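# Sort tangled wires into bins by colour

## Task

Untangle the wires and put each colour into its own bin, so that no wire stays hooked or twisted around a wire of a different colour. Every wire must lie on the floor of its bin. An end or loop may poke over the rim, but it must not droop outside by more than about a finger's width or reach into a bin holding another colour. No part of any wire may hang over the table edge, and wires must not be pulled or squeezed hard against one another.

## Robot and tools

Robot: two arms, left_arm and right_arm, each with a two-finger gripper. Base positions in the scene frame: left_arm (-0.015, +0.340, 0) m, right_arm (-0.024, -0.237, 0) m, both turned only slightly about z. A camera stand sits behind them.

Frame: the scene frame has its origin at table height, midway between the nominal bases; +x points out over the table, +y toward left_arm, +z up. Arm names do not match image sides. Reported end_effector_position (m) and end_effector_quat_wxyz use this frame and can be off by a few cm, more at long reach. The gripper's fingers point along its own +z and close along its own y; the reported point lies between the pads, about 1 cm behind the tips.

The 14-number row (used by execute_actions and move): one flat list covering both arms, each value in [-1, 1]. Order: left_arm dx, dy, dz, rx, ry, rz, opening, then right_arm in the same seven. dx..rz are offsets, not poses: along the scene axes, measured from that arm's Hand target as it stood when the action or move began (rotation about the Hand target's position). Scale: 1.0 = 0.6 m for dx/dy/dz, and 180 degrees for the rotation vector rx, ry, rz. Repeating the same offset moves the arm further. Sending six zeros re-commands the current Hand target. Opening is absolute: +1 fully open (0.094 m), -1 closed. A 0 opening is a real command, so to leave a gripper unchanged resend its current opening (see Tool commands).

execute_actions(actions, cameras): actions is a list of actions; each action is a list of up to 15 rows, one per 1/30 s step, each row offset from the action's starting pose (not from the previous row). Short actions hold their final row for the rest. An empty list returns state plus all camera images. cameras: list of names, ["all"], or [] for none; an unknown name invalidates the call.

move(target, speed, blend, opening_speed, grip_force, blocking, cameras): straight-line paths toward target, one 14-number row or a list of up to 15 rows, all offsets counted from the same starting Hand targets. speed in m/s, 0.002 to 2.9 (default 0.25), one value or one per target; rotation limited to twice that in rad/s. blend in m rounds corners in a list (0 = stop at each). opening_speed: rate of opening change per second on the -1..+1 scale, at least 0.2; use it to close gently. grip_force: newtons per pad, 10 to 50, one value or one per arm; it persists; lower forces close slowly. blocking=false returns after about 0.5 s while the move continues. Moves run at most 10 s, do not avoid obstacles or the other arm, and lag or overshoot more when fast. Avoid paths passing near an arm's own base. The result adds a move: line: done, off_target, moving, held or fault, plus limits (paced = pose clipped, held = steps withheld).

wait(seconds 0 to 10, cameras): lets time pass with commands held; a running move continues. stop(cameras): brakes a running move. zoom_image(camera, region [x0, y0, x1, y1] in pixels, at most 504 by 504): enlarges part of the newest image of cam_head_left, cam_head_right, cam_high, cam_left_wrist or cam_right_wrist (all 672x504). finished_scene(scene): ends the current scene, given its number; irreversible, so call only when the wires are sorted and will stay so.

Reading results: Hand target is the last commanded pose after clipping; the next offsets start from it. The gripper often rests short of it by up to a few cm from friction and weight, which is not a sign of contact; re-send the missing distance. Orientation commands are clipped to 40 degrees from the measured one per step. grip_measured is the finger opening on the command scale; with nothing held it may read about 2.5 mm wide; while gripping, it reads slightly under the object's width. To release, command an opening clearly above grip_measured. Joint torques follow Joint positions order, include gravity, and entries 1-3 wrap at ±28 N m. Joint velocities within noise means the arm is still. Tool commands shows present commands. Step readings list positions during actions. MOTOR HOT appears at 75 °C; at 90 °C the arm folds and idles; at 100 °C it collapses, so avoid holding loads or pushing against unreachable targets for long.

Avoid: dropping wires or releasing them while moving; letting any wire hang off or fall from the table; yanking or pinching two wires hard together; fast contact with table, bins or fixtures; any touch between the two arms, grippers or wrist cameras (the clearance check does not guard these); strain on camera cables. A blocked arm keeps pressing until commanded back past its gripper. Something may occasionally nudge loose objects, so check the cameras before finishing.

Each tool is called after ">>>" as name([rows], argument=value, ...), one row to a line, values as JSON.

## Session

>>> execute_actions(actions=[])

Scene clock: 0.00 s.
left_arm: end_effector_position=(+0.3006, +0.2434, +0.1562) grip_measured=+1.000 end_effector_quat_wxyz=(+0.234, +0.126, +0.943, -0.201) | right_arm: end_effector_position=(+0.3749, -0.1187, +0.1643) grip_measured=+1.000 end_effector_quat_wxyz=(+0.155, -0.020, +0.987, +0.027)
Joint positions: left_arm=[-0.109 1.348 1.062 -0.804 0.421 0.087 0.094] | right_arm=[0.313 1.832 1.706 -1.131 0.034 0.256 0.094]
Joint velocities: within noise
Joint torques (N m): no reading
Motor temperatures (°C): left_arm=[33 34 42 32 31 33 34] | right_arm=[32 32 38 36 34 32 33]
Heat: left arm: 42 °C; right arm: 38 °C.
Hand target: left_arm +0.3003, +0.2423, +0.1594; +0.237, +0.129, +0.941, -0.204 | right_arm +0.3761, -0.1186, +0.1707; +0.163, -0.020, +0.986, +0.028
Tool commands: left_gripper/opening=+1.0 right_gripper/opening=+1.0

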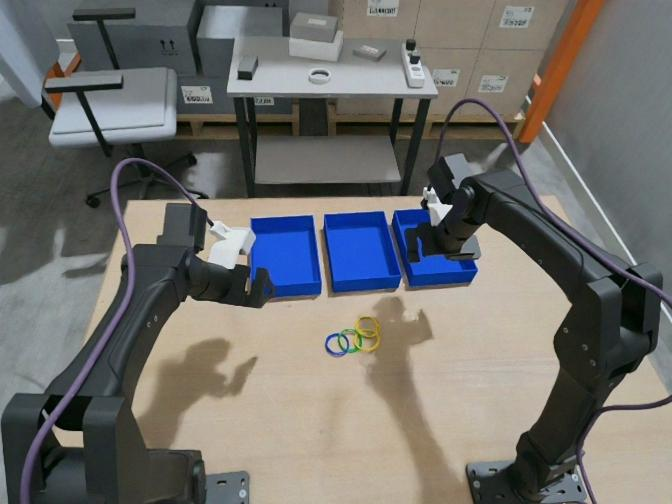

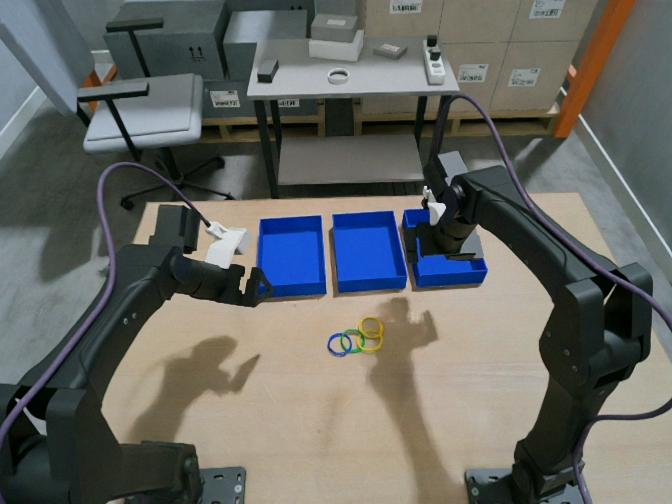

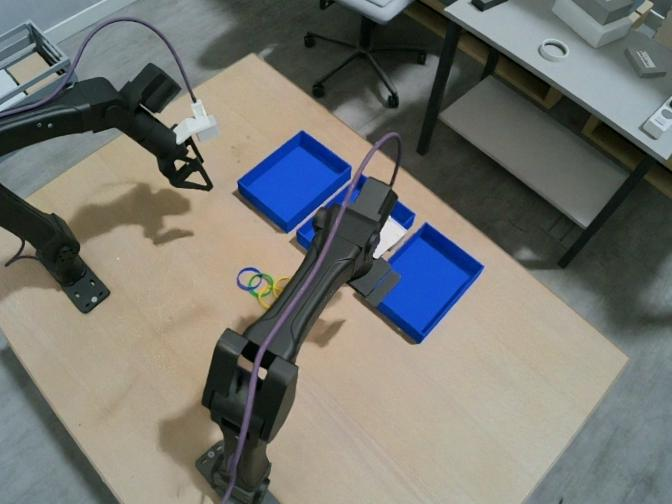

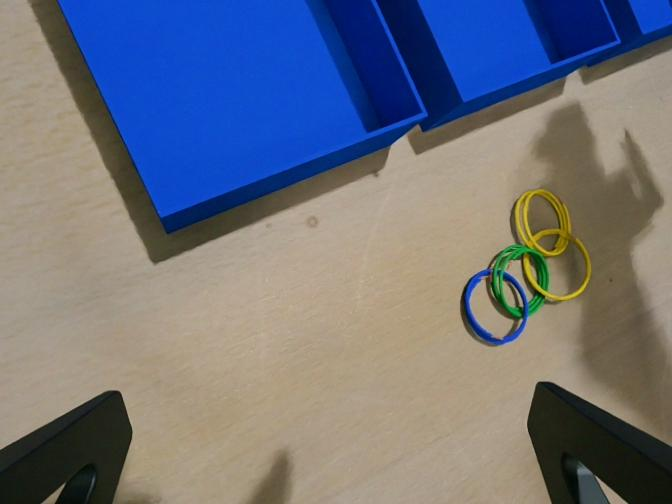

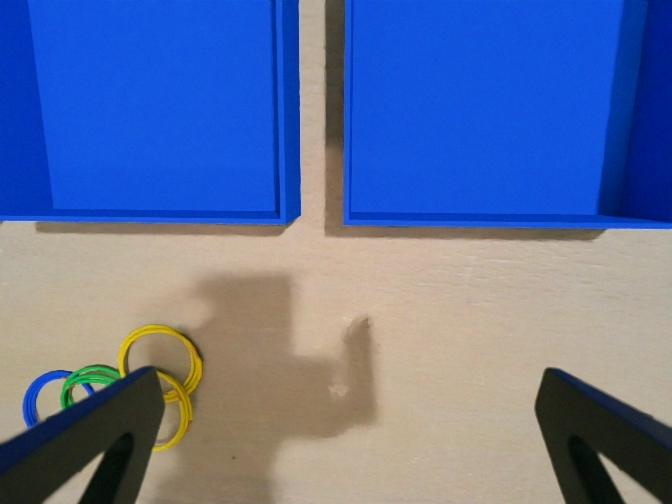

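>>> zoom_image(camera="cam_left_wrist", region=[430, 160, 630, 370])

>>> zoom_image(camera="cam_head_left", region=[300, 290, 420, 380])

>>> zoom_image(camera="cam_right_wrist", region=[0, 300, 220, 465])

Scaled by 2.400 from the camera's 672x504 image, which has a finer 960x720 frame.

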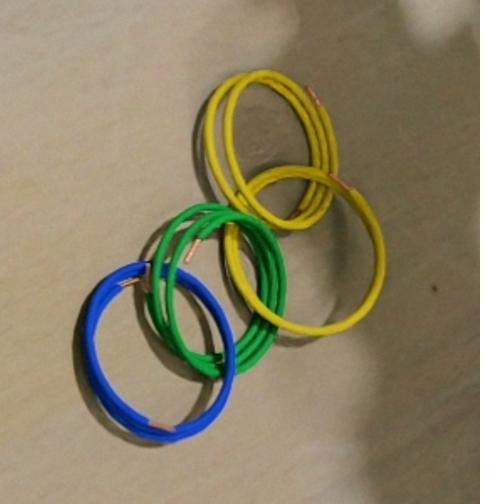

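Scaled by 4.200 from the camera's 672x504 image, which has a finer 960x720 frame.

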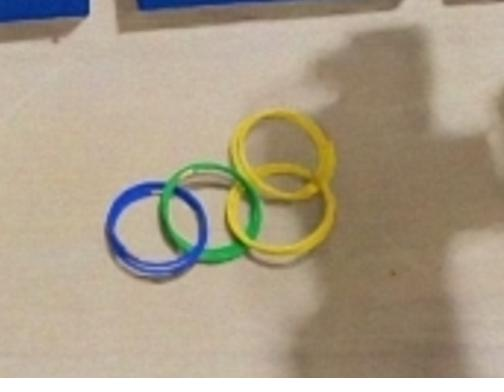

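Scaled by 2.291 from the camera's 672x504 image, which has a finer 960x720 frame.

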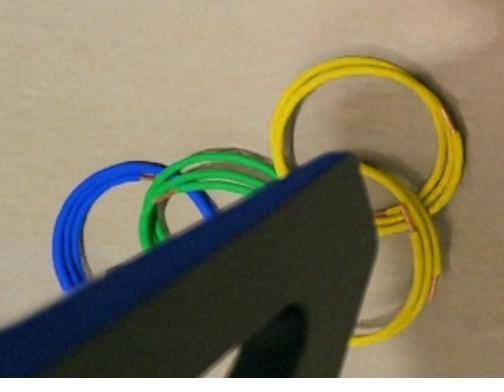

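>>> move(target=[0,0.1,0.05,0,0,0,1,-0.07,0.22,-0.04,0,0,0,1], cameras=["all"])

>>> zoom_image(camera="cam_right_wrist", region=[160, 250, 500, 504])

Scene clock: 26.03 s.
left_arm: end_effector_position=(+0.2996, +0.3036, +0.1844) grip_measured=+1.000 end_effector_quat_wxyz=(+0.237, +0.123, +0.943, -0.198) | right_arm: end_effector_position=(+0.3245, +0.0134, +0.1411) grip_measured=+1.000 end_effector_quat_wxyz=(+0.151, -0.029, +0.988, +0.030)
Joint positions: left_arm=[0.13 1.377 1.209 -1.024 0.513 0.324 0.094] | right_arm=[0.689 1.911 1.722 -1.102 0.133 0.6 0.094]
Joint torques (N m): left_arm=[0.34 -4.31 7.92 0.64 0.47 0.1] | right_arm=[-0.47 -7.98 9.05 0.82 0.24 0.08]
Motor temperatures (°C): left_arm=[33 36 46 33 32 33 34] | right_arm=[32 37 41 36 34 32 33]
Heat: left arm: 46 °C; right arm: 41 °C.
Hand target: left_arm +0.3003, +0.3023, +0.1894; +0.237, +0.129, +0.941, -0.204 | right_arm +0.3341, +0.0135, +0.1468; +0.164, -0.020, +0.986, +0.029
Off the commanded pose: left_arm 0.005 m, 1 deg | right_arm 0.011 m, 2 deg.
move: off_target (right_arm)

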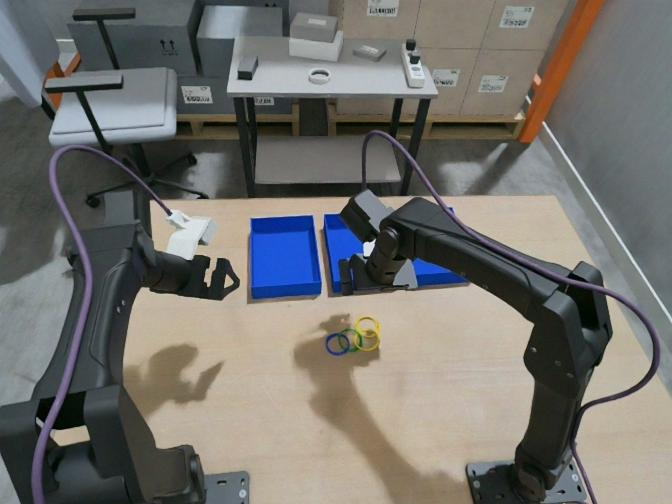

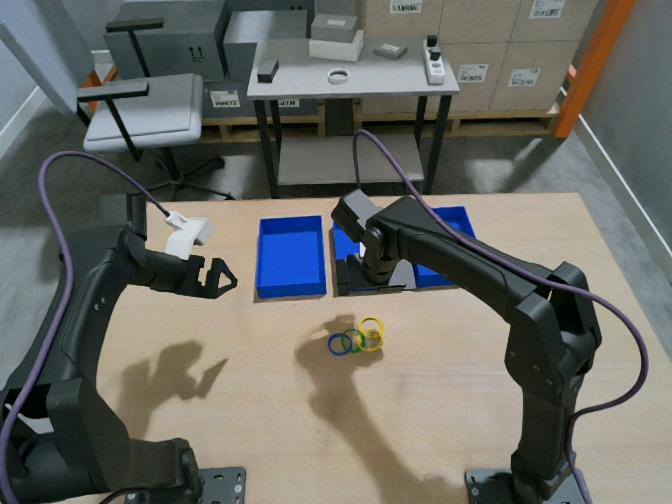

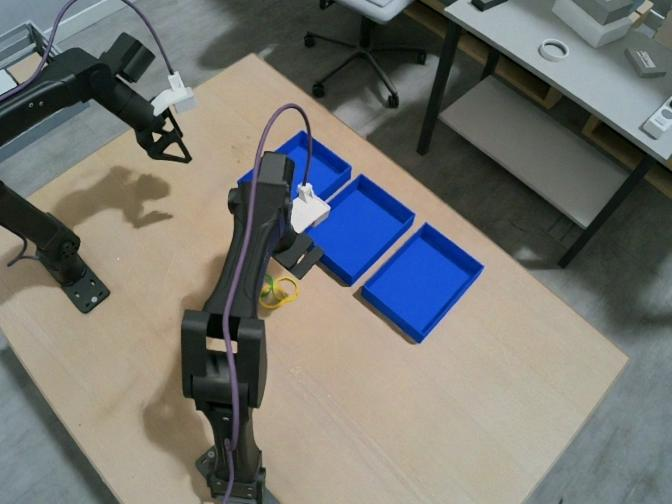

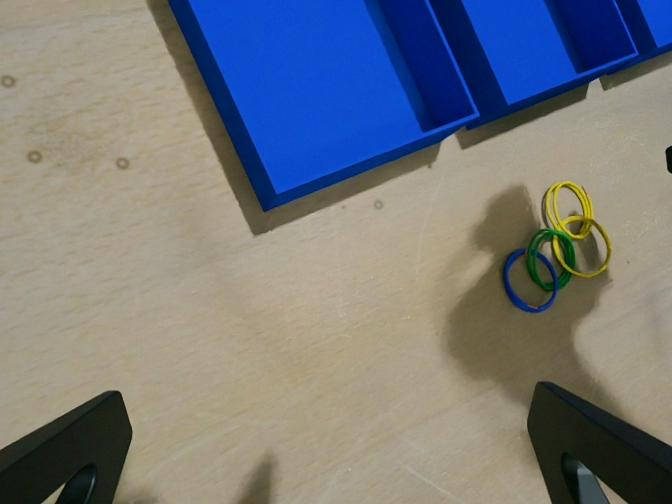

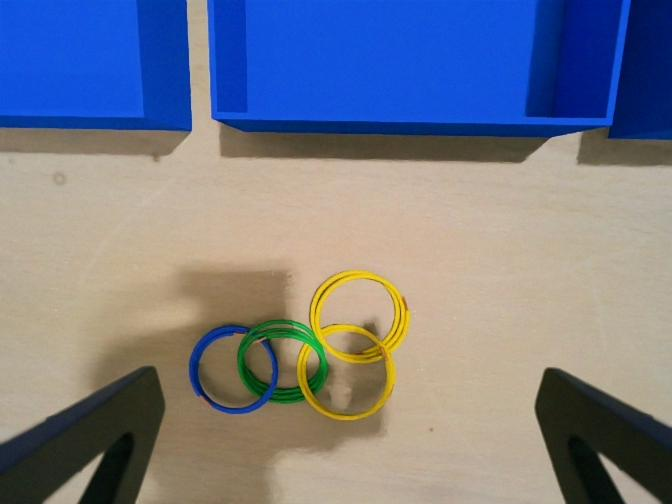

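Scaled by 1.482 from the camera's 672x504 image, which has a finer 960x720 frame.

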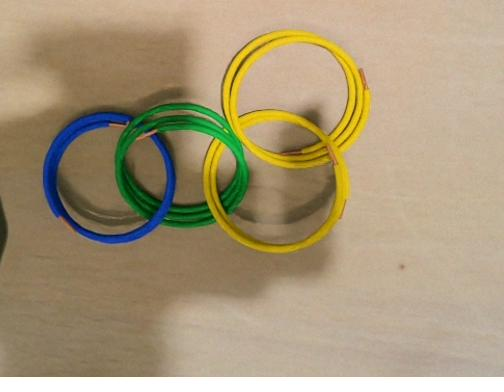

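>>> zoom_image(camera="cam_right_wrist", region=[190, 310, 290, 420])

>>> zoom_image(camera="cam_right_wrist", region=[260, 310, 360, 420])

>>> zoom_image(camera="cam_right_wrist", region=[340, 310, 410, 380])

Scaled by 4.582 from the camera's 672x504 image, which has a finer 960x720 frame.

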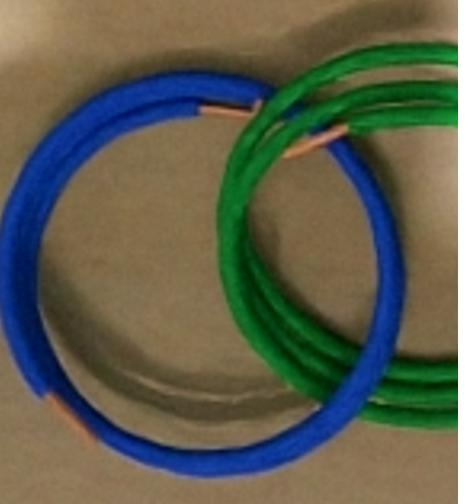

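Scaled by 4.582 from the camera's 672x504 image, which has a finer 960x720 frame.

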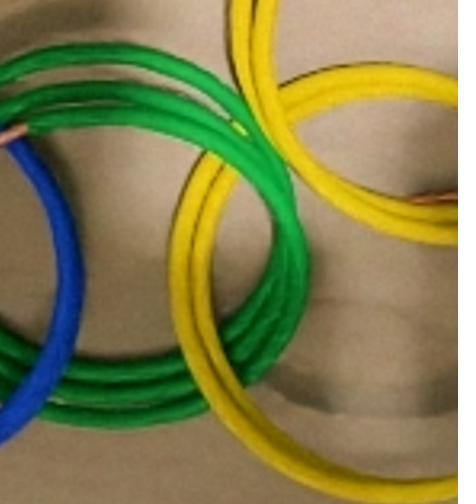

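Scaled by 7.200 from the camera's 672x504 image, which has a finer 960x720 frame.

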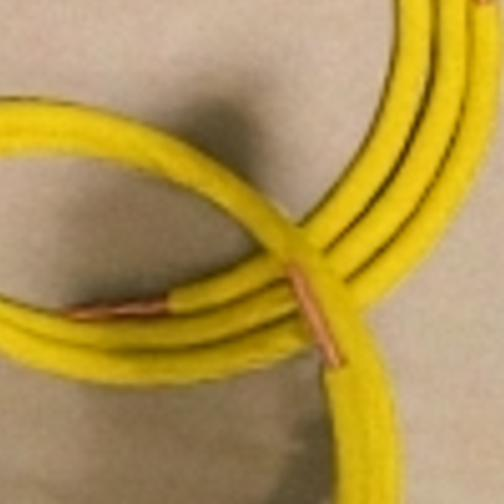

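>>> move(target=[0,0,0,0,0,0,1,0,0.025,-0.12,0,0,0,1], cameras=["cam_right_wrist"])

>>> zoom_image(camera="cam_right_wrist", region=[200, 150, 460, 410])

Scene clock: 73.57 s.
left_arm: end_effector_position=(+0.2995, +0.3035, +0.1844) grip_measured=+1.000 end_effector_quat_wxyz=(+0.237, +0.123, +0.943, -0.198) | right_arm: end_effector_position=(+0.3334, +0.0295, +0.0800) grip_measured=+1.000 end_effector_quat_wxyz=(+0.160, -0.022, +0.986, +0.036)
Joint positions: left_arm=[0.13 1.377 1.209 -1.024 0.513 0.324 0.094] | right_arm=[0.708 1.974 1.56 -0.857 0.142 0.63 0.094]
Joint torques (N m): left_arm=[0.43 -4.27 7.82 0.56 0.42 0.13] | right_arm=[0.38 -8.91 5.41 1.01 0.25 0.07]
Motor temperatures (°C): left_arm=[33 36 51 33 32 33 34] | right_arm=[32 38 42 36 34 32 33]
Heat: left arm: 51 °C; right arm: 42 °C.
Hand target: left_arm +0.3003, +0.3024, +0.1894; +0.237, +0.129, +0.941, -0.204 | right_arm +0.3341, +0.0285, +0.0748; +0.163, -0.020, +0.986, +0.029
Off the commanded pose: left_arm 0.005 m, 1 deg | right_arm 0.005 m, 1 deg.
move: done
Images, in order (width x height): cam_right_wrist 672x504.

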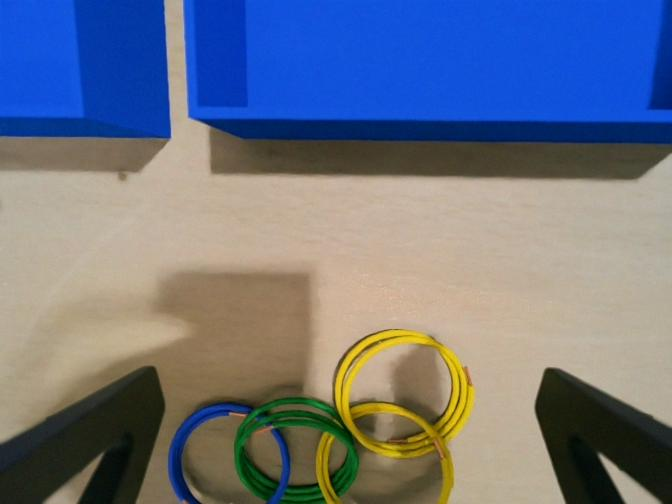

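Scaled by 1.938 from the camera's 672x504 image, which has a finer 960x720 frame.

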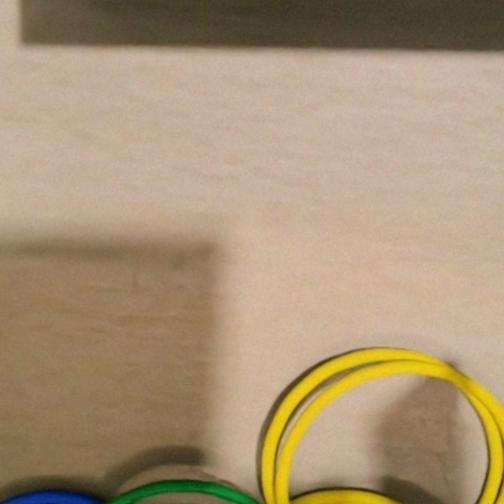

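>>> move(target=[0,0,0,0,0,0,1,-0.14,0.02,-0.035,0,0,0,1], cameras=["cam_right_wrist"])

>>> zoom_image(camera="cam_right_wrist", region=[120, 140, 320, 400])

>>> zoom_image(camera="cam_right_wrist", region=[280, 140, 480, 400])

Scene clock: 111.07 s.
left_arm: end_effector_position=(+0.2995, +0.3035, +0.1844) grip_measured=+1.000 end_effector_quat_wxyz=(+0.237, +0.123, +0.943, -0.198) | right_arm: end_effector_position=(+0.2461, +0.0449, +0.0456) grip_measured=+1.000 end_effector_quat_wxyz=(+0.147, -0.029, +0.988, +0.025)
Joint positions: left_arm=[0.13 1.377 1.209 -1.024 0.513 0.324 0.094] | right_arm=[0.904 1.858 1.272 -0.751 0.19 0.811 0.094]
Joint torques (N m): left_arm=[0.49 -4.3 7.71 0.62 0.4 0.11] | right_arm=[-0.44 -10.96 4.42 0.88 0.31 0.08]
Heat: left arm: 52 °C; right arm: 41 °C.
Hand target: left_arm +0.3003, +0.3024, +0.1894; +0.237, +0.129, +0.941, -0.204 | right_arm +0.2502, +0.0405, +0.0537; +0.164, -0.020, +0.986, +0.028
Off the commanded pose: left_arm 0.005 m, 1 deg | right_arm 0.010 m, 2 deg.
move: done
Images, in order (width x height): cam_right_wrist 672x504.

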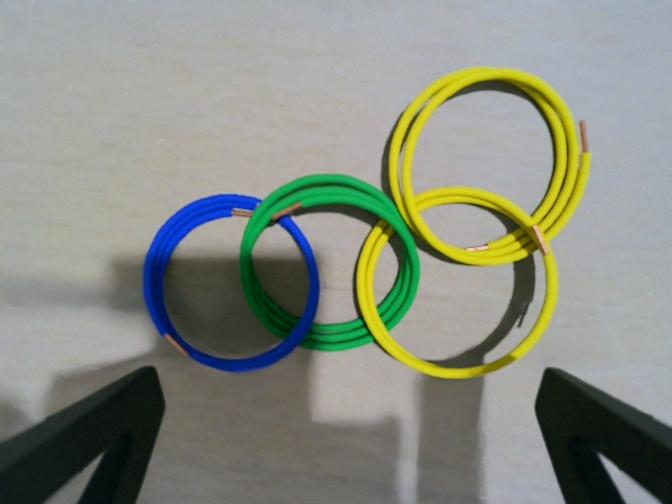

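Scaled by 1.938 from the camera's 672x504 image, which has a finer 960x720 frame.

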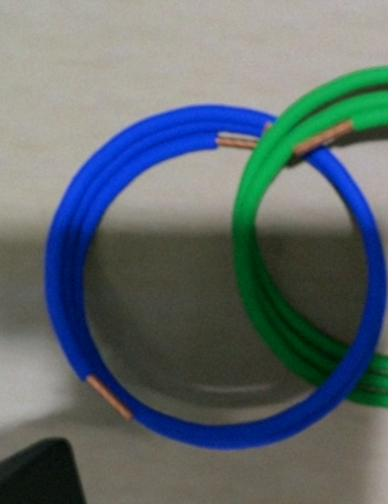

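Scaled by 1.938 from the camera's 672x504 image, which has a finer 960x720 frame.

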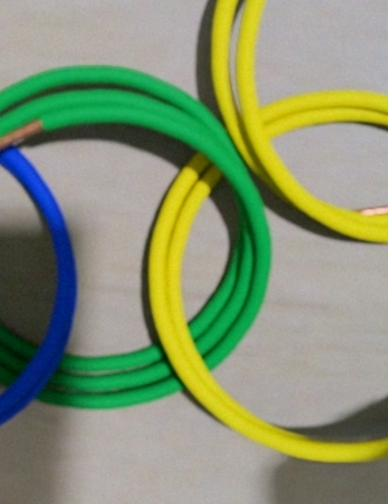

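>>> move(target=[-0.06,-0.327,-0.17,0.116,0.052,0.103,-0.57,-0.03,-0.15,0.1,0,0,0,1], cameras=["all"])

Scene clock: 145.53 s.
left_arm: end_effector_position=(+0.2539, +0.1256, +0.0900) grip_measured=-0.567 end_effector_quat_wxyz=(+0.144, +0.078, +0.985, -0.056) | right_arm: end_effector_position=(+0.2376, -0.0441, +0.1139) grip_measured=+1.000 end_effector_quat_wxyz=(+0.168, -0.018, +0.985, +0.029)
Joint positions: left_arm=[-0.753 1.585 1.13 -0.817 -0.081 -0.548 0.02] | right_arm=[0.74 1.499 1.135 -0.91 0.172 0.666 0.094]
Joint torques (N m): left_arm=[0.62 -8.46 5.76 0.65 -0.11 -0.05] | right_arm=[-0.34 -7.12 4.7 0.76 0.02 -0.06]
Motor temperatures (°C): left_arm=[33 37 52 33 32 33 34] | right_arm=[32 46 40 37 34 32 33]
Heat: left arm: 52 °C; right arm: 46 °C.
Hand target: left_arm +0.2547, +0.1300, +0.0937; +0.149, +0.075, +0.985, -0.053 (not the last commanded pose) | right_arm +0.2322, -0.0495, +0.1137; +0.164, -0.020, +0.986, +0.029
Off the commanded pose: left_arm 0.022 m, 11 deg | right_arm 0.008 m, 1 deg.
move: held (left_arm; a check stopped the path); limits=held
pose unreachable (left arm): on one or more control steps of this call, first in action 0 (counted from 0), this arm could not follow its commanded pose, so it was not sent that pose on those steps. It may still have moved: this result reports where it is.
cause: moving toward the commanded pose would bring a part of the arm too close to another arm (this arm's wrist (the part past joint 4) and the right arm's wrist (the part past joint 4), 34 mm apart when this arm was first held).

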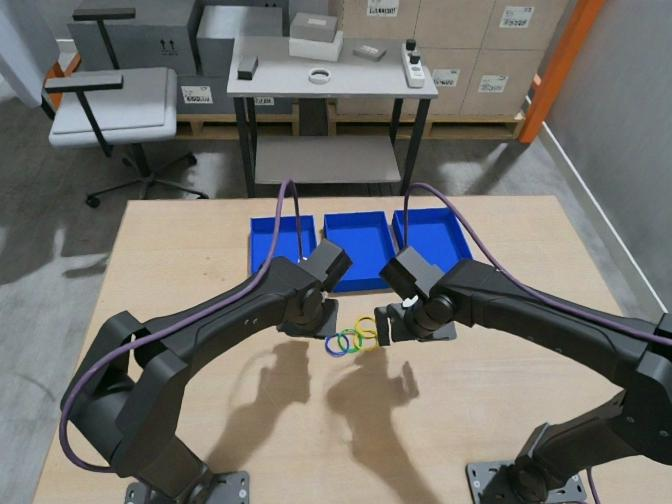

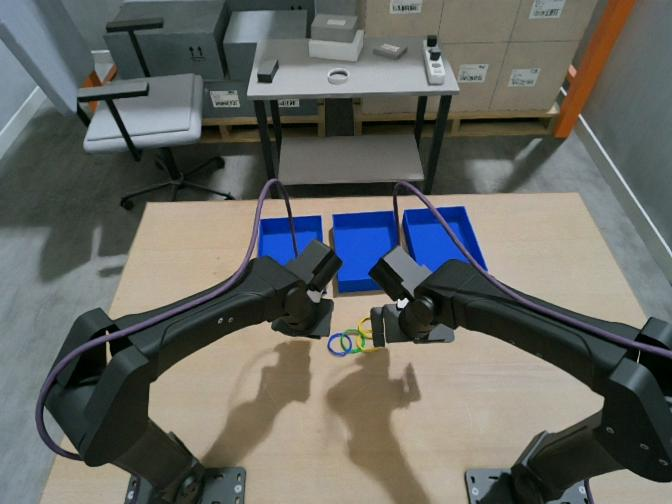

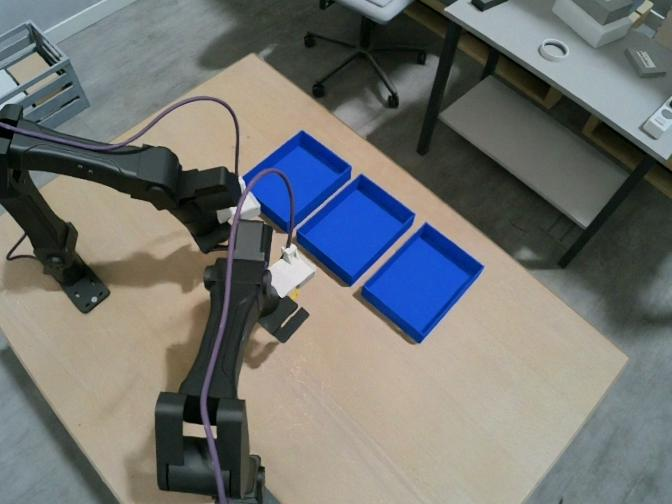

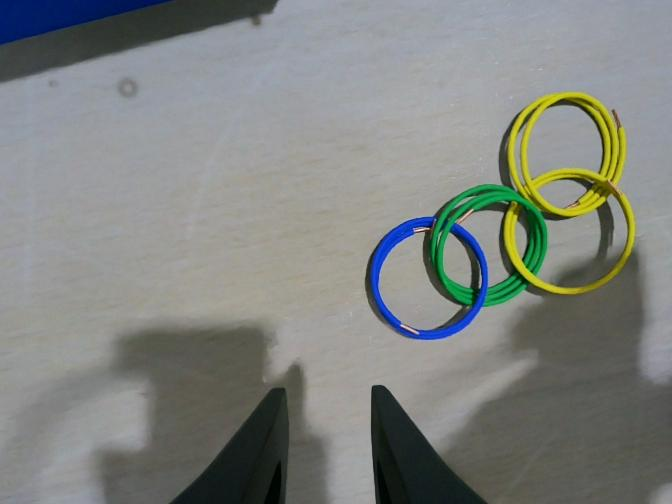

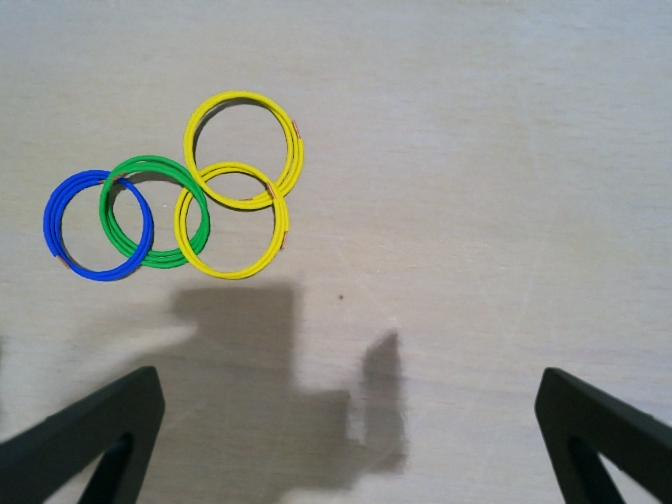

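>>> move(target=[0.0155,-0.04,-0.06,0.0,0,0,-0.57,0,-0.2,0.05,0,0,0,1], cameras=["cam_left_wrist"])

Scene clock: 158.33 s.
left_arm: end_effector_position=(+0.2630, +0.1059, +0.0627) grip_measured=-0.567 end_effector_quat_wxyz=(+0.145, +0.078, +0.985, -0.058) | right_arm: end_effector_position=(+0.2375, -0.1683, +0.1455) grip_measured=+1.000 end_effector_quat_wxyz=(+0.169, -0.018, +0.985, +0.025)
Joint positions: left_arm=[-0.78 1.683 1.121 -0.707 -0.087 -0.573 0.02] | right_arm=[0.291 1.242 1.053 -1.041 0.037 0.236 0.094]
Joint torques (N m): left_arm=[-0.55 -6.93 4.9 0.91 -0.11 -0.07] | right_arm=[-0.46 -4.04 5.27 0.85 -0.15 -0.07]
Heat: left arm: 50 °C; right arm: 43 °C.
Hand target: left_arm +0.2639, +0.1059, +0.0577; +0.149, +0.076, +0.985, -0.053 | right_arm +0.2321, -0.1696, +0.1437; +0.163, -0.020, +0.986, +0.028
Off the commanded pose: left_arm 0.005 m, 1 deg | right_arm 0.006 m, 1 deg.
move: done
Images, in order (width x height): cam_left_wrist 672x504.

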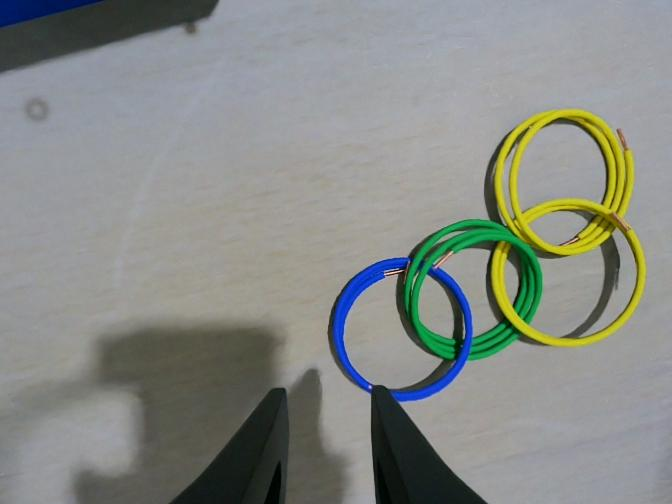

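>>> move(target=[-0.025,0.005,-0.05,0.0,0,0,-0.57,0,0,0,0,0,0,1], cameras=["cam_left_wrist"])

Scene clock: 182.57 s.
left_arm: end_effector_position=(+0.2482, +0.1085, +0.0327) grip_measured=-0.567 end_effector_quat_wxyz=(+0.145, +0.078, +0.985, -0.058) | right_arm: end_effector_position=(+0.2375, -0.1683, +0.1455) grip_measured=+1.000 end_effector_quat_wxyz=(+0.169, -0.019, +0.985, +0.026)
Joint positions: left_arm=[-0.807 1.683 0.993 -0.582 -0.094 -0.599 0.02] | right_arm=[0.291 1.242 1.053 -1.041 0.037 0.235 0.094]
Joint torques (N m): left_arm=[-0.73 -6.61 4.77 0.93 -0.22 -0.13] | right_arm=[-0.47 -4.04 5.26 0.85 -0.15 -0.07]
Motor temperatures (°C): left_arm=[33 38 47 34 32 33 34] | right_arm=[32 40 40 37 34 32 33]
Heat: left arm: 47 °C; right arm: 40 °C.
Hand target: left_arm +0.2489, +0.1090, +0.0277; +0.149, +0.076, +0.985, -0.053 | right_arm +0.2321, -0.1695, +0.1437; +0.163, -0.020, +0.986, +0.028
Off the commanded pose: left_arm 0.005 m, 1 deg | right_arm 0.006 m, 1 deg.
move: done
Images, in order (width x height): cam_left_wrist 672x504.

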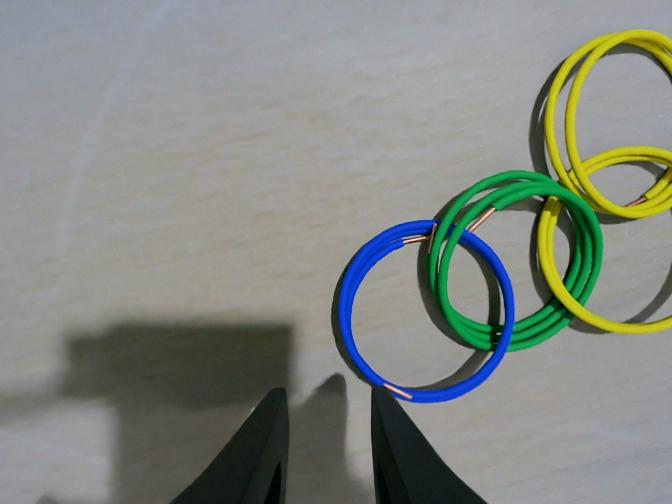

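>>> move(target=[0.005,-0.01,-0.05,0.0,0,0,-0.57,0,0,0,0,0,0,1], speed=0.06, cameras=["cam_left_wrist"])

Scene clock: 191.53 s.
left_arm: end_effector_position=(+0.2537, +0.1007, +0.0089) grip_measured=-0.567 end_effector_quat_wxyz=(+0.150, +0.078, +0.984, -0.062) | right_arm: end_effector_position=(+0.2375, -0.1683, +0.1455) grip_measured=+1.000 end_effector_quat_wxyz=(+0.169, -0.019, +0.985, +0.026)
Joint positions: left_arm=[-0.814 1.753 0.964 -0.47 -0.099 -0.606 0.02] | right_arm=[0.291 1.242 1.053 -1.041 0.037 0.235 0.094]
Joint torques (N m): left_arm=[-0.53 -6.05 4.05 1.02 -0.15 -0.14] | right_arm=[-0.46 -4.04 5.27 0.85 -0.14 -0.07]
Heat: left arm: 47 °C; right arm: 40 °C.
Hand target: left_arm +0.2520, +0.1029, -0.0023; +0.149, +0.076, +0.984, -0.053 | right_arm +0.2321, -0.1695, +0.1437; +0.163, -0.020, +0.986, +0.028
Off the commanded pose: left_arm 0.012 m, 1 deg | right_arm 0.006 m, 1 deg.
move: off_target (left_arm)
Images, in order (width x height): cam_left_wrist 672x504.

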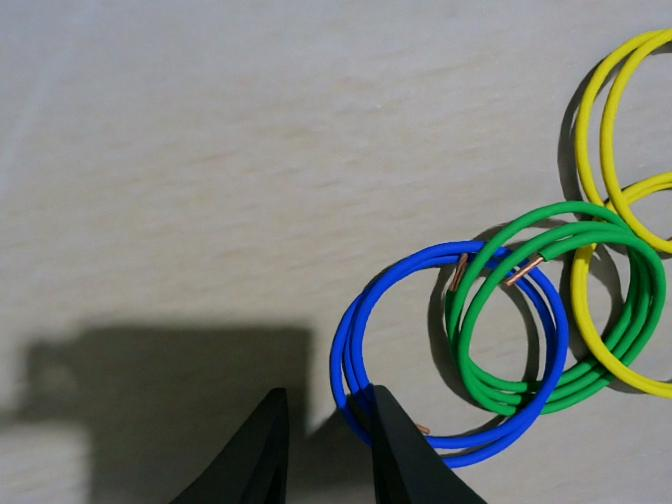

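>>> move(target=[0.0,0,0.05,0.0,0,0,-0.57,0,0,0,0,0,0,1], speed=0.1, cameras=["cam_left_wrist"])

>>> zoom_image(camera="cam_left_wrist", region=[320, 200, 520, 400])

Scene clock: 212.63 s.
left_arm: end_effector_position=(+0.2486, +0.1058, +0.0166) grip_measured=-0.567 end_effector_quat_wxyz=(+0.137, +0.079, +0.986, -0.051) | right_arm: end_effector_position=(+0.2375, -0.1683, +0.1455) grip_measured=+1.000 end_effector_quat_wxyz=(+0.169, -0.019, +0.985, +0.026)
Joint positions: left_arm=[-0.814 1.736 0.99 -0.547 -0.099 -0.606 0.02] | right_arm=[0.291 1.242 1.053 -1.041 0.037 0.235 0.094]
Joint torques (N m): left_arm=[-0.54 -9.37 6.69 0.48 -0.12 -0.05] | right_arm=[-0.46 -4.04 5.27 0.85 -0.15 -0.07]
Heat: left arm: 47 °C; right arm: 40 °C.
Hand target: left_arm +0.2520, +0.1029, +0.0277; +0.149, +0.076, +0.985, -0.053 | right_arm +0.2321, -0.1695, +0.1437; +0.163, -0.020, +0.986, +0.028
Off the commanded pose: left_arm 0.012 m, 1 deg | right_arm 0.006 m, 1 deg.
move: off_target (left_arm)
Images, in order (width x height): cam_left_wrist 672x504.

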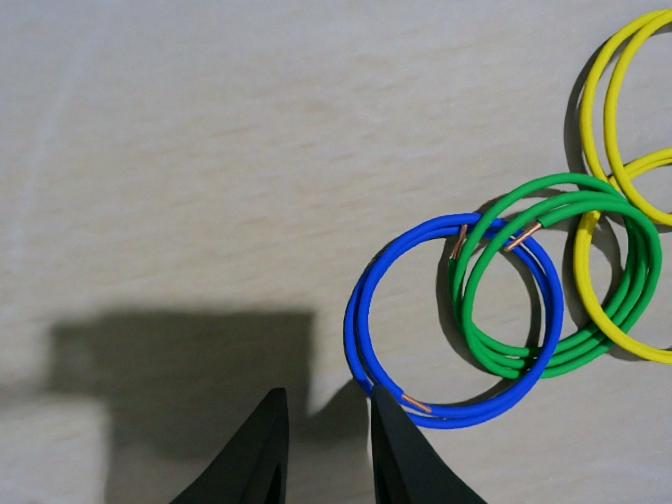

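Scaled by 2.520 from the camera's 672x504 image, which has a finer 960x720 frame.

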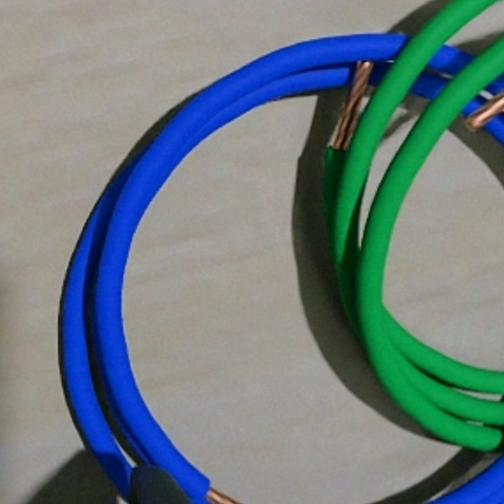

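>>> zoom_image(camera="cam_left_wrist", region=[430, 170, 570, 290])

>>> zoom_image(camera="cam_left_wrist", region=[430, 290, 570, 410])

>>> zoom_image(camera="cam_left_wrist", region=[340, 320, 460, 440])

Scaled by 3.600 from the camera's 672x504 image, which has a finer 960x720 frame.

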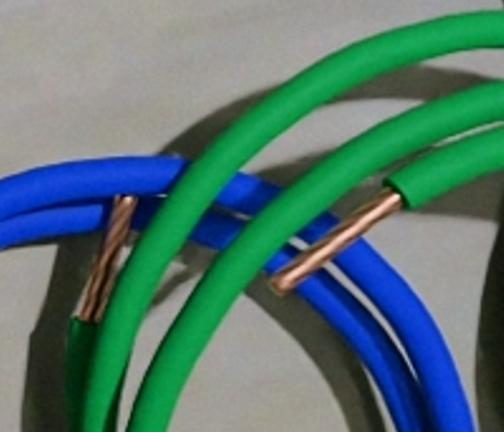

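Scaled by 3.600 from the camera's 672x504 image, which has a finer 960x720 frame.

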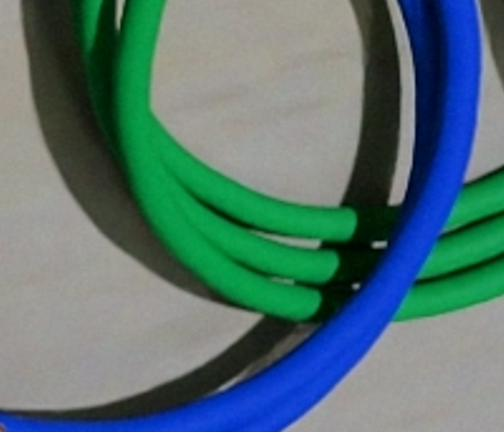

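Scaled by 4.200 from the camera's 672x504 image, which has a finer 960x720 frame.

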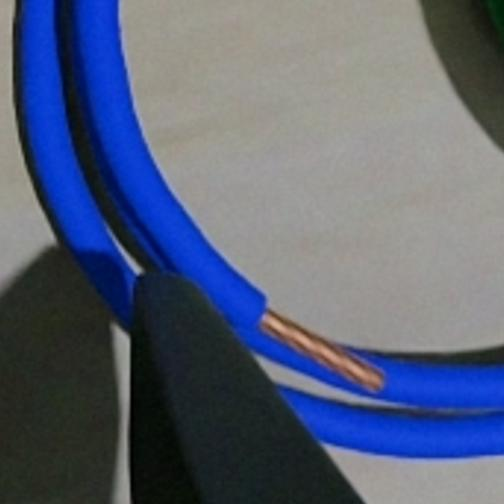

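>>> move(target=[0.038,-0.02,0.045,0.0334,0.0939,0.0479,-0.57,0,0.1,0.07,0,0,0,1], speed=0.15, cameras=["all"])

Scene clock: 345.97 s.
left_arm: end_effector_position=(+0.2728, +0.0893, +0.0565) grip_measured=-0.567 end_effector_quat_wxyz=(+0.009, +0.009, +1.000, -0.007) | right_arm: end_effector_position=(+0.2272, -0.1109, +0.1776) grip_measured=+1.000 end_effector_quat_wxyz=(+0.154, -0.022, +0.987, +0.031)
Joint positions: left_arm=[-0.754 1.999 1.552 -1.101 -0.002 -0.702 0.02] | right_arm=[0.533 1.332 1.255 -1.192 0.092 0.463 0.094]
Joint torques (N m): left_arm=[0.55 -8.96 7.12 0.07 0.02 -0.14] | right_arm=[0.46 -2.88 9.01 0.76 0.2 0.09]
Motor temperatures (°C): left_arm=[33 48 52 33 32 33 34] | right_arm=[32 37 40 37 34 32 33]
Heat: left arm: 52 °C; right arm: 40 °C.
Hand target: left_arm +0.2748, +0.0908, +0.0547; +0.003, +0.001, +1.000, -0.001 | right_arm +0.2321, -0.1096, +0.1857; +0.164, -0.020, +0.986, +0.028
Off the commanded pose: left_arm 0.003 m, 1 deg | right_arm 0.010 m, 1 deg.
move: done

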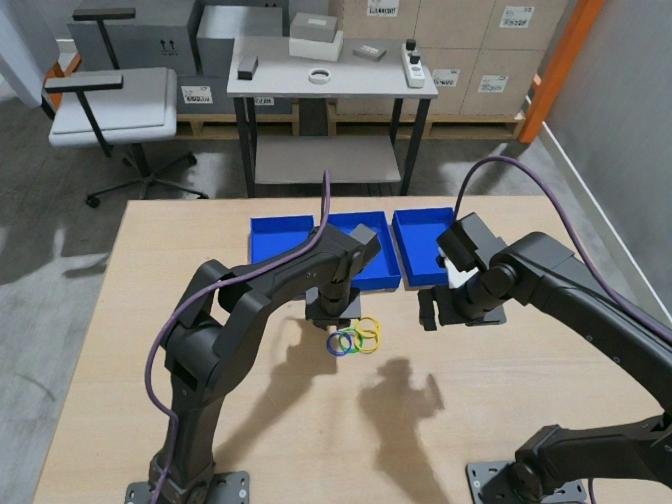

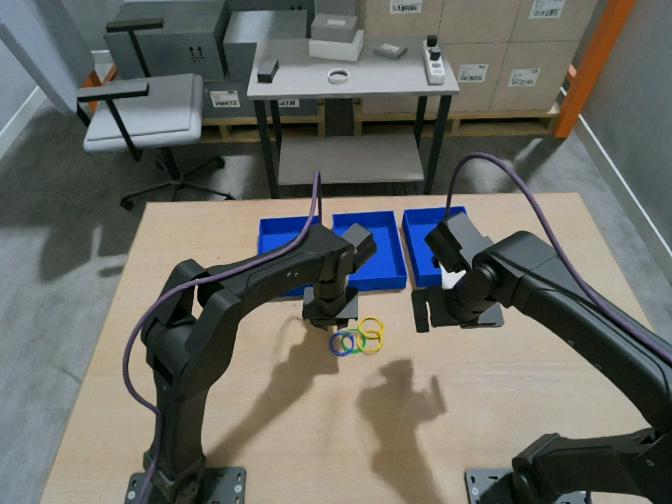

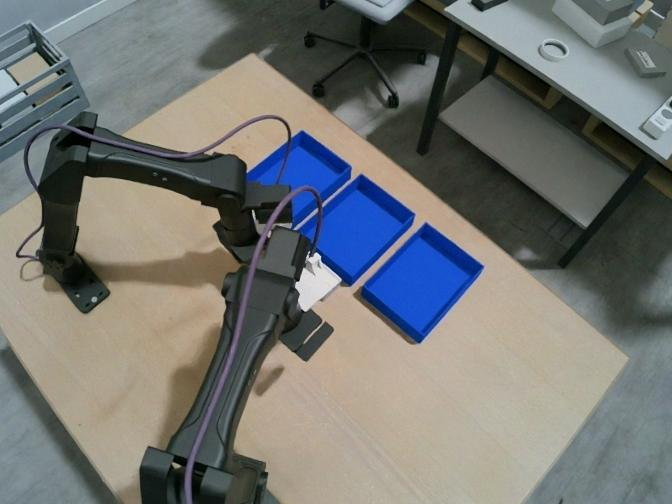

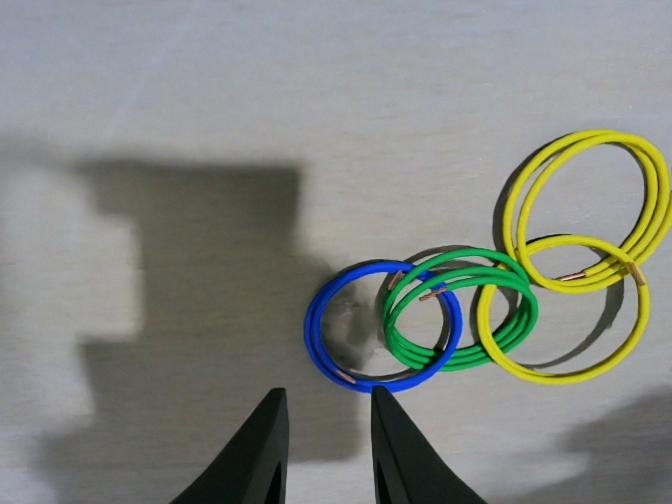

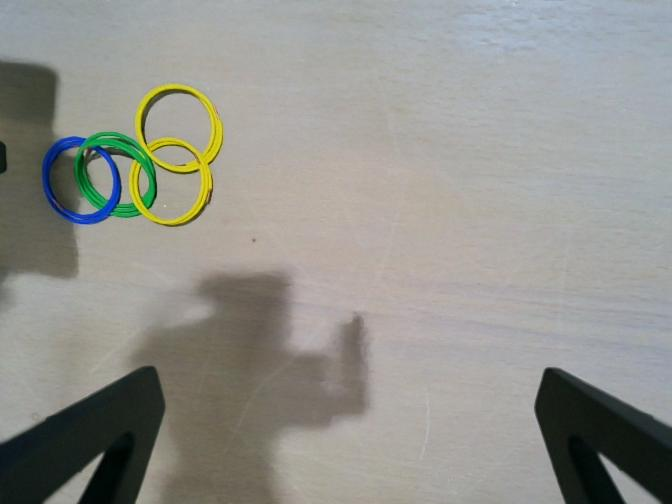

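>>> move(target=[-0.008,-0.001,-0.055,0,0,-0.25,-0.57,0,0,0,0,0,0,1], speed=0.15, cameras=["cam_left_wrist","cam_right_wrist"])

Scene clock: 364.97 s.
left_arm: end_effector_position=(+0.2711, +0.0908, +0.0315) grip_measured=-0.567 end_effector_quat_wxyz=(+0.008, +0.378, +0.926, -0.002) | right_arm: end_effector_position=(+0.2272, -0.1109, +0.1776) grip_measured=+1.000 end_effector_quat_wxyz=(+0.154, -0.022, +0.987, +0.031)
Joint positions: left_arm=[-0.754 2.021 1.481 -1.016 -0.002 0.055 0.02] | right_arm=[0.533 1.332 1.255 -1.192 0.092 0.463 0.094]
Joint torques (N m): left_arm=[-0.12 -8.85 4.62 0.41 0.04 0.09] | right_arm=[0.49 -2.88 9.03 0.76 0.2 0.07]
Heat: left arm: 52 °C; right arm: 41 °C.
Hand target: left_arm +0.2700, +0.0903, +0.0217; +0.002, +0.383, +0.924, -0.001 | right_arm +0.2321, -0.1096, +0.1857; +0.164, -0.020, +0.986, +0.028
Off the commanded pose: left_arm 0.010 m, 1 deg | right_arm 0.010 m, 1 deg.
move: done
Images, in order (width x height): cam_left_wrist 672x504, cam_right_wrist 672x504.

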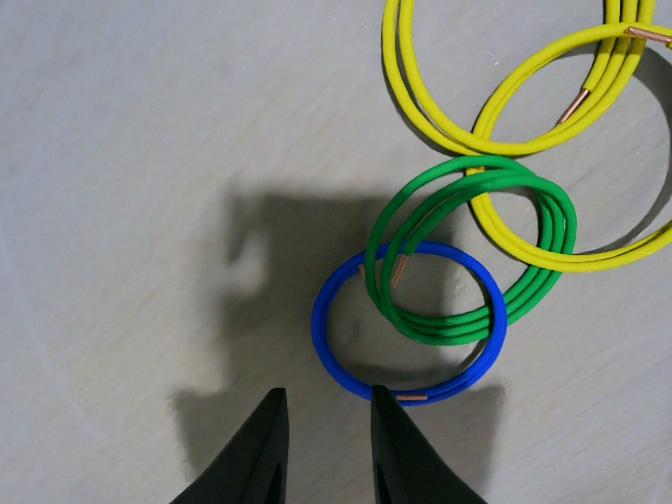

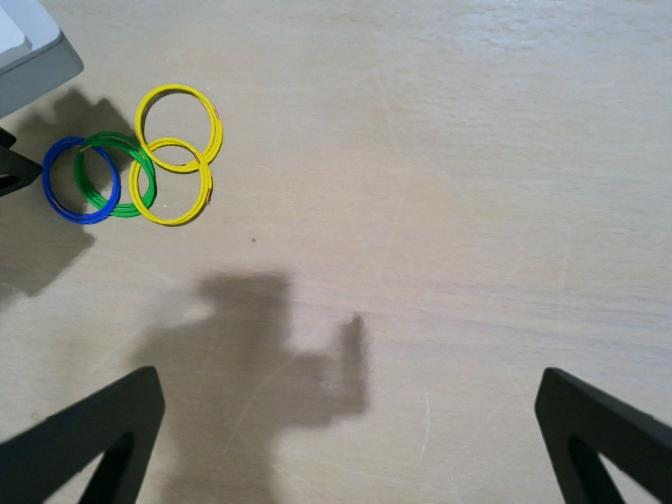

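>>> move(target=[-0.0025,0.009,-0.037,0,0,0,-0.57,0,0,0,0,0,0,1], speed=0.06, cameras=["cam_left_wrist","cam_right_wrist"])

Scene clock: 379.20 s.
left_arm: end_effector_position=(+0.2678, +0.0933, +0.0095) grip_measured=-0.567 end_effector_quat_wxyz=(+0.008, +0.382, +0.924, -0.002) | right_arm: end_effector_position=(+0.2272, -0.1109, +0.1776) grip_measured=+1.000 end_effector_quat_wxyz=(+0.154, -0.022, +0.987, +0.031)
Joint positions: left_arm=[-0.754 2.034 1.408 -0.93 -0.001 0.064 0.02] | right_arm=[0.533 1.332 1.255 -1.192 0.092 0.463 0.094]
Joint torques (N m): left_arm=[0.7 -8.73 4.3 0.43 0.05 0.05] | right_arm=[0.47 -2.88 9.02 0.76 0.2 0.06]
Heat: left arm: 49 °C; right arm: 42 °C.
Hand target: left_arm +0.2684, +0.0957, -0.0005; +0.002, +0.384, +0.923, -0.001 | right_arm +0.2321, -0.1096, +0.1857; +0.164, -0.020, +0.986, +0.028
Off the commanded pose: left_arm 0.010 m, 1 deg | right_arm 0.010 m, 1 deg.
move: done
Images, in order (width x height): cam_left_wrist 672x504, cam_right_wrist 672x504.

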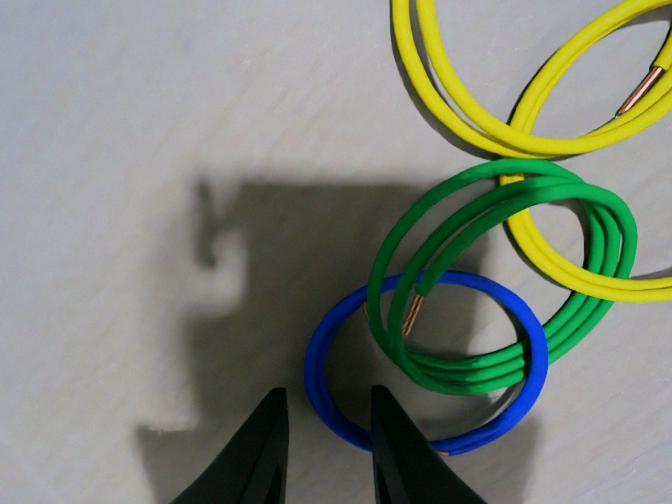

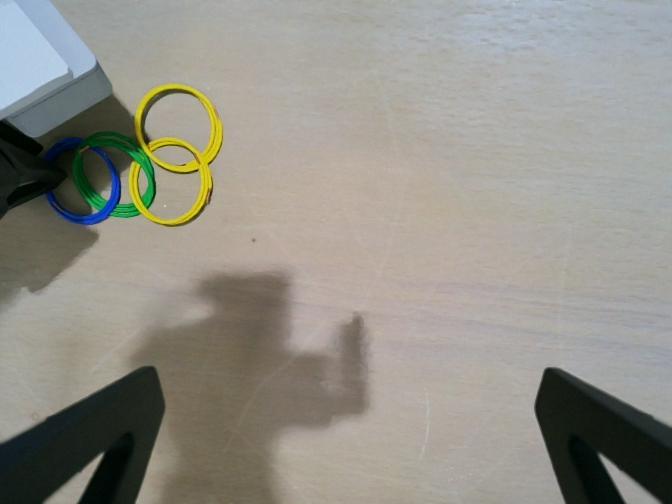

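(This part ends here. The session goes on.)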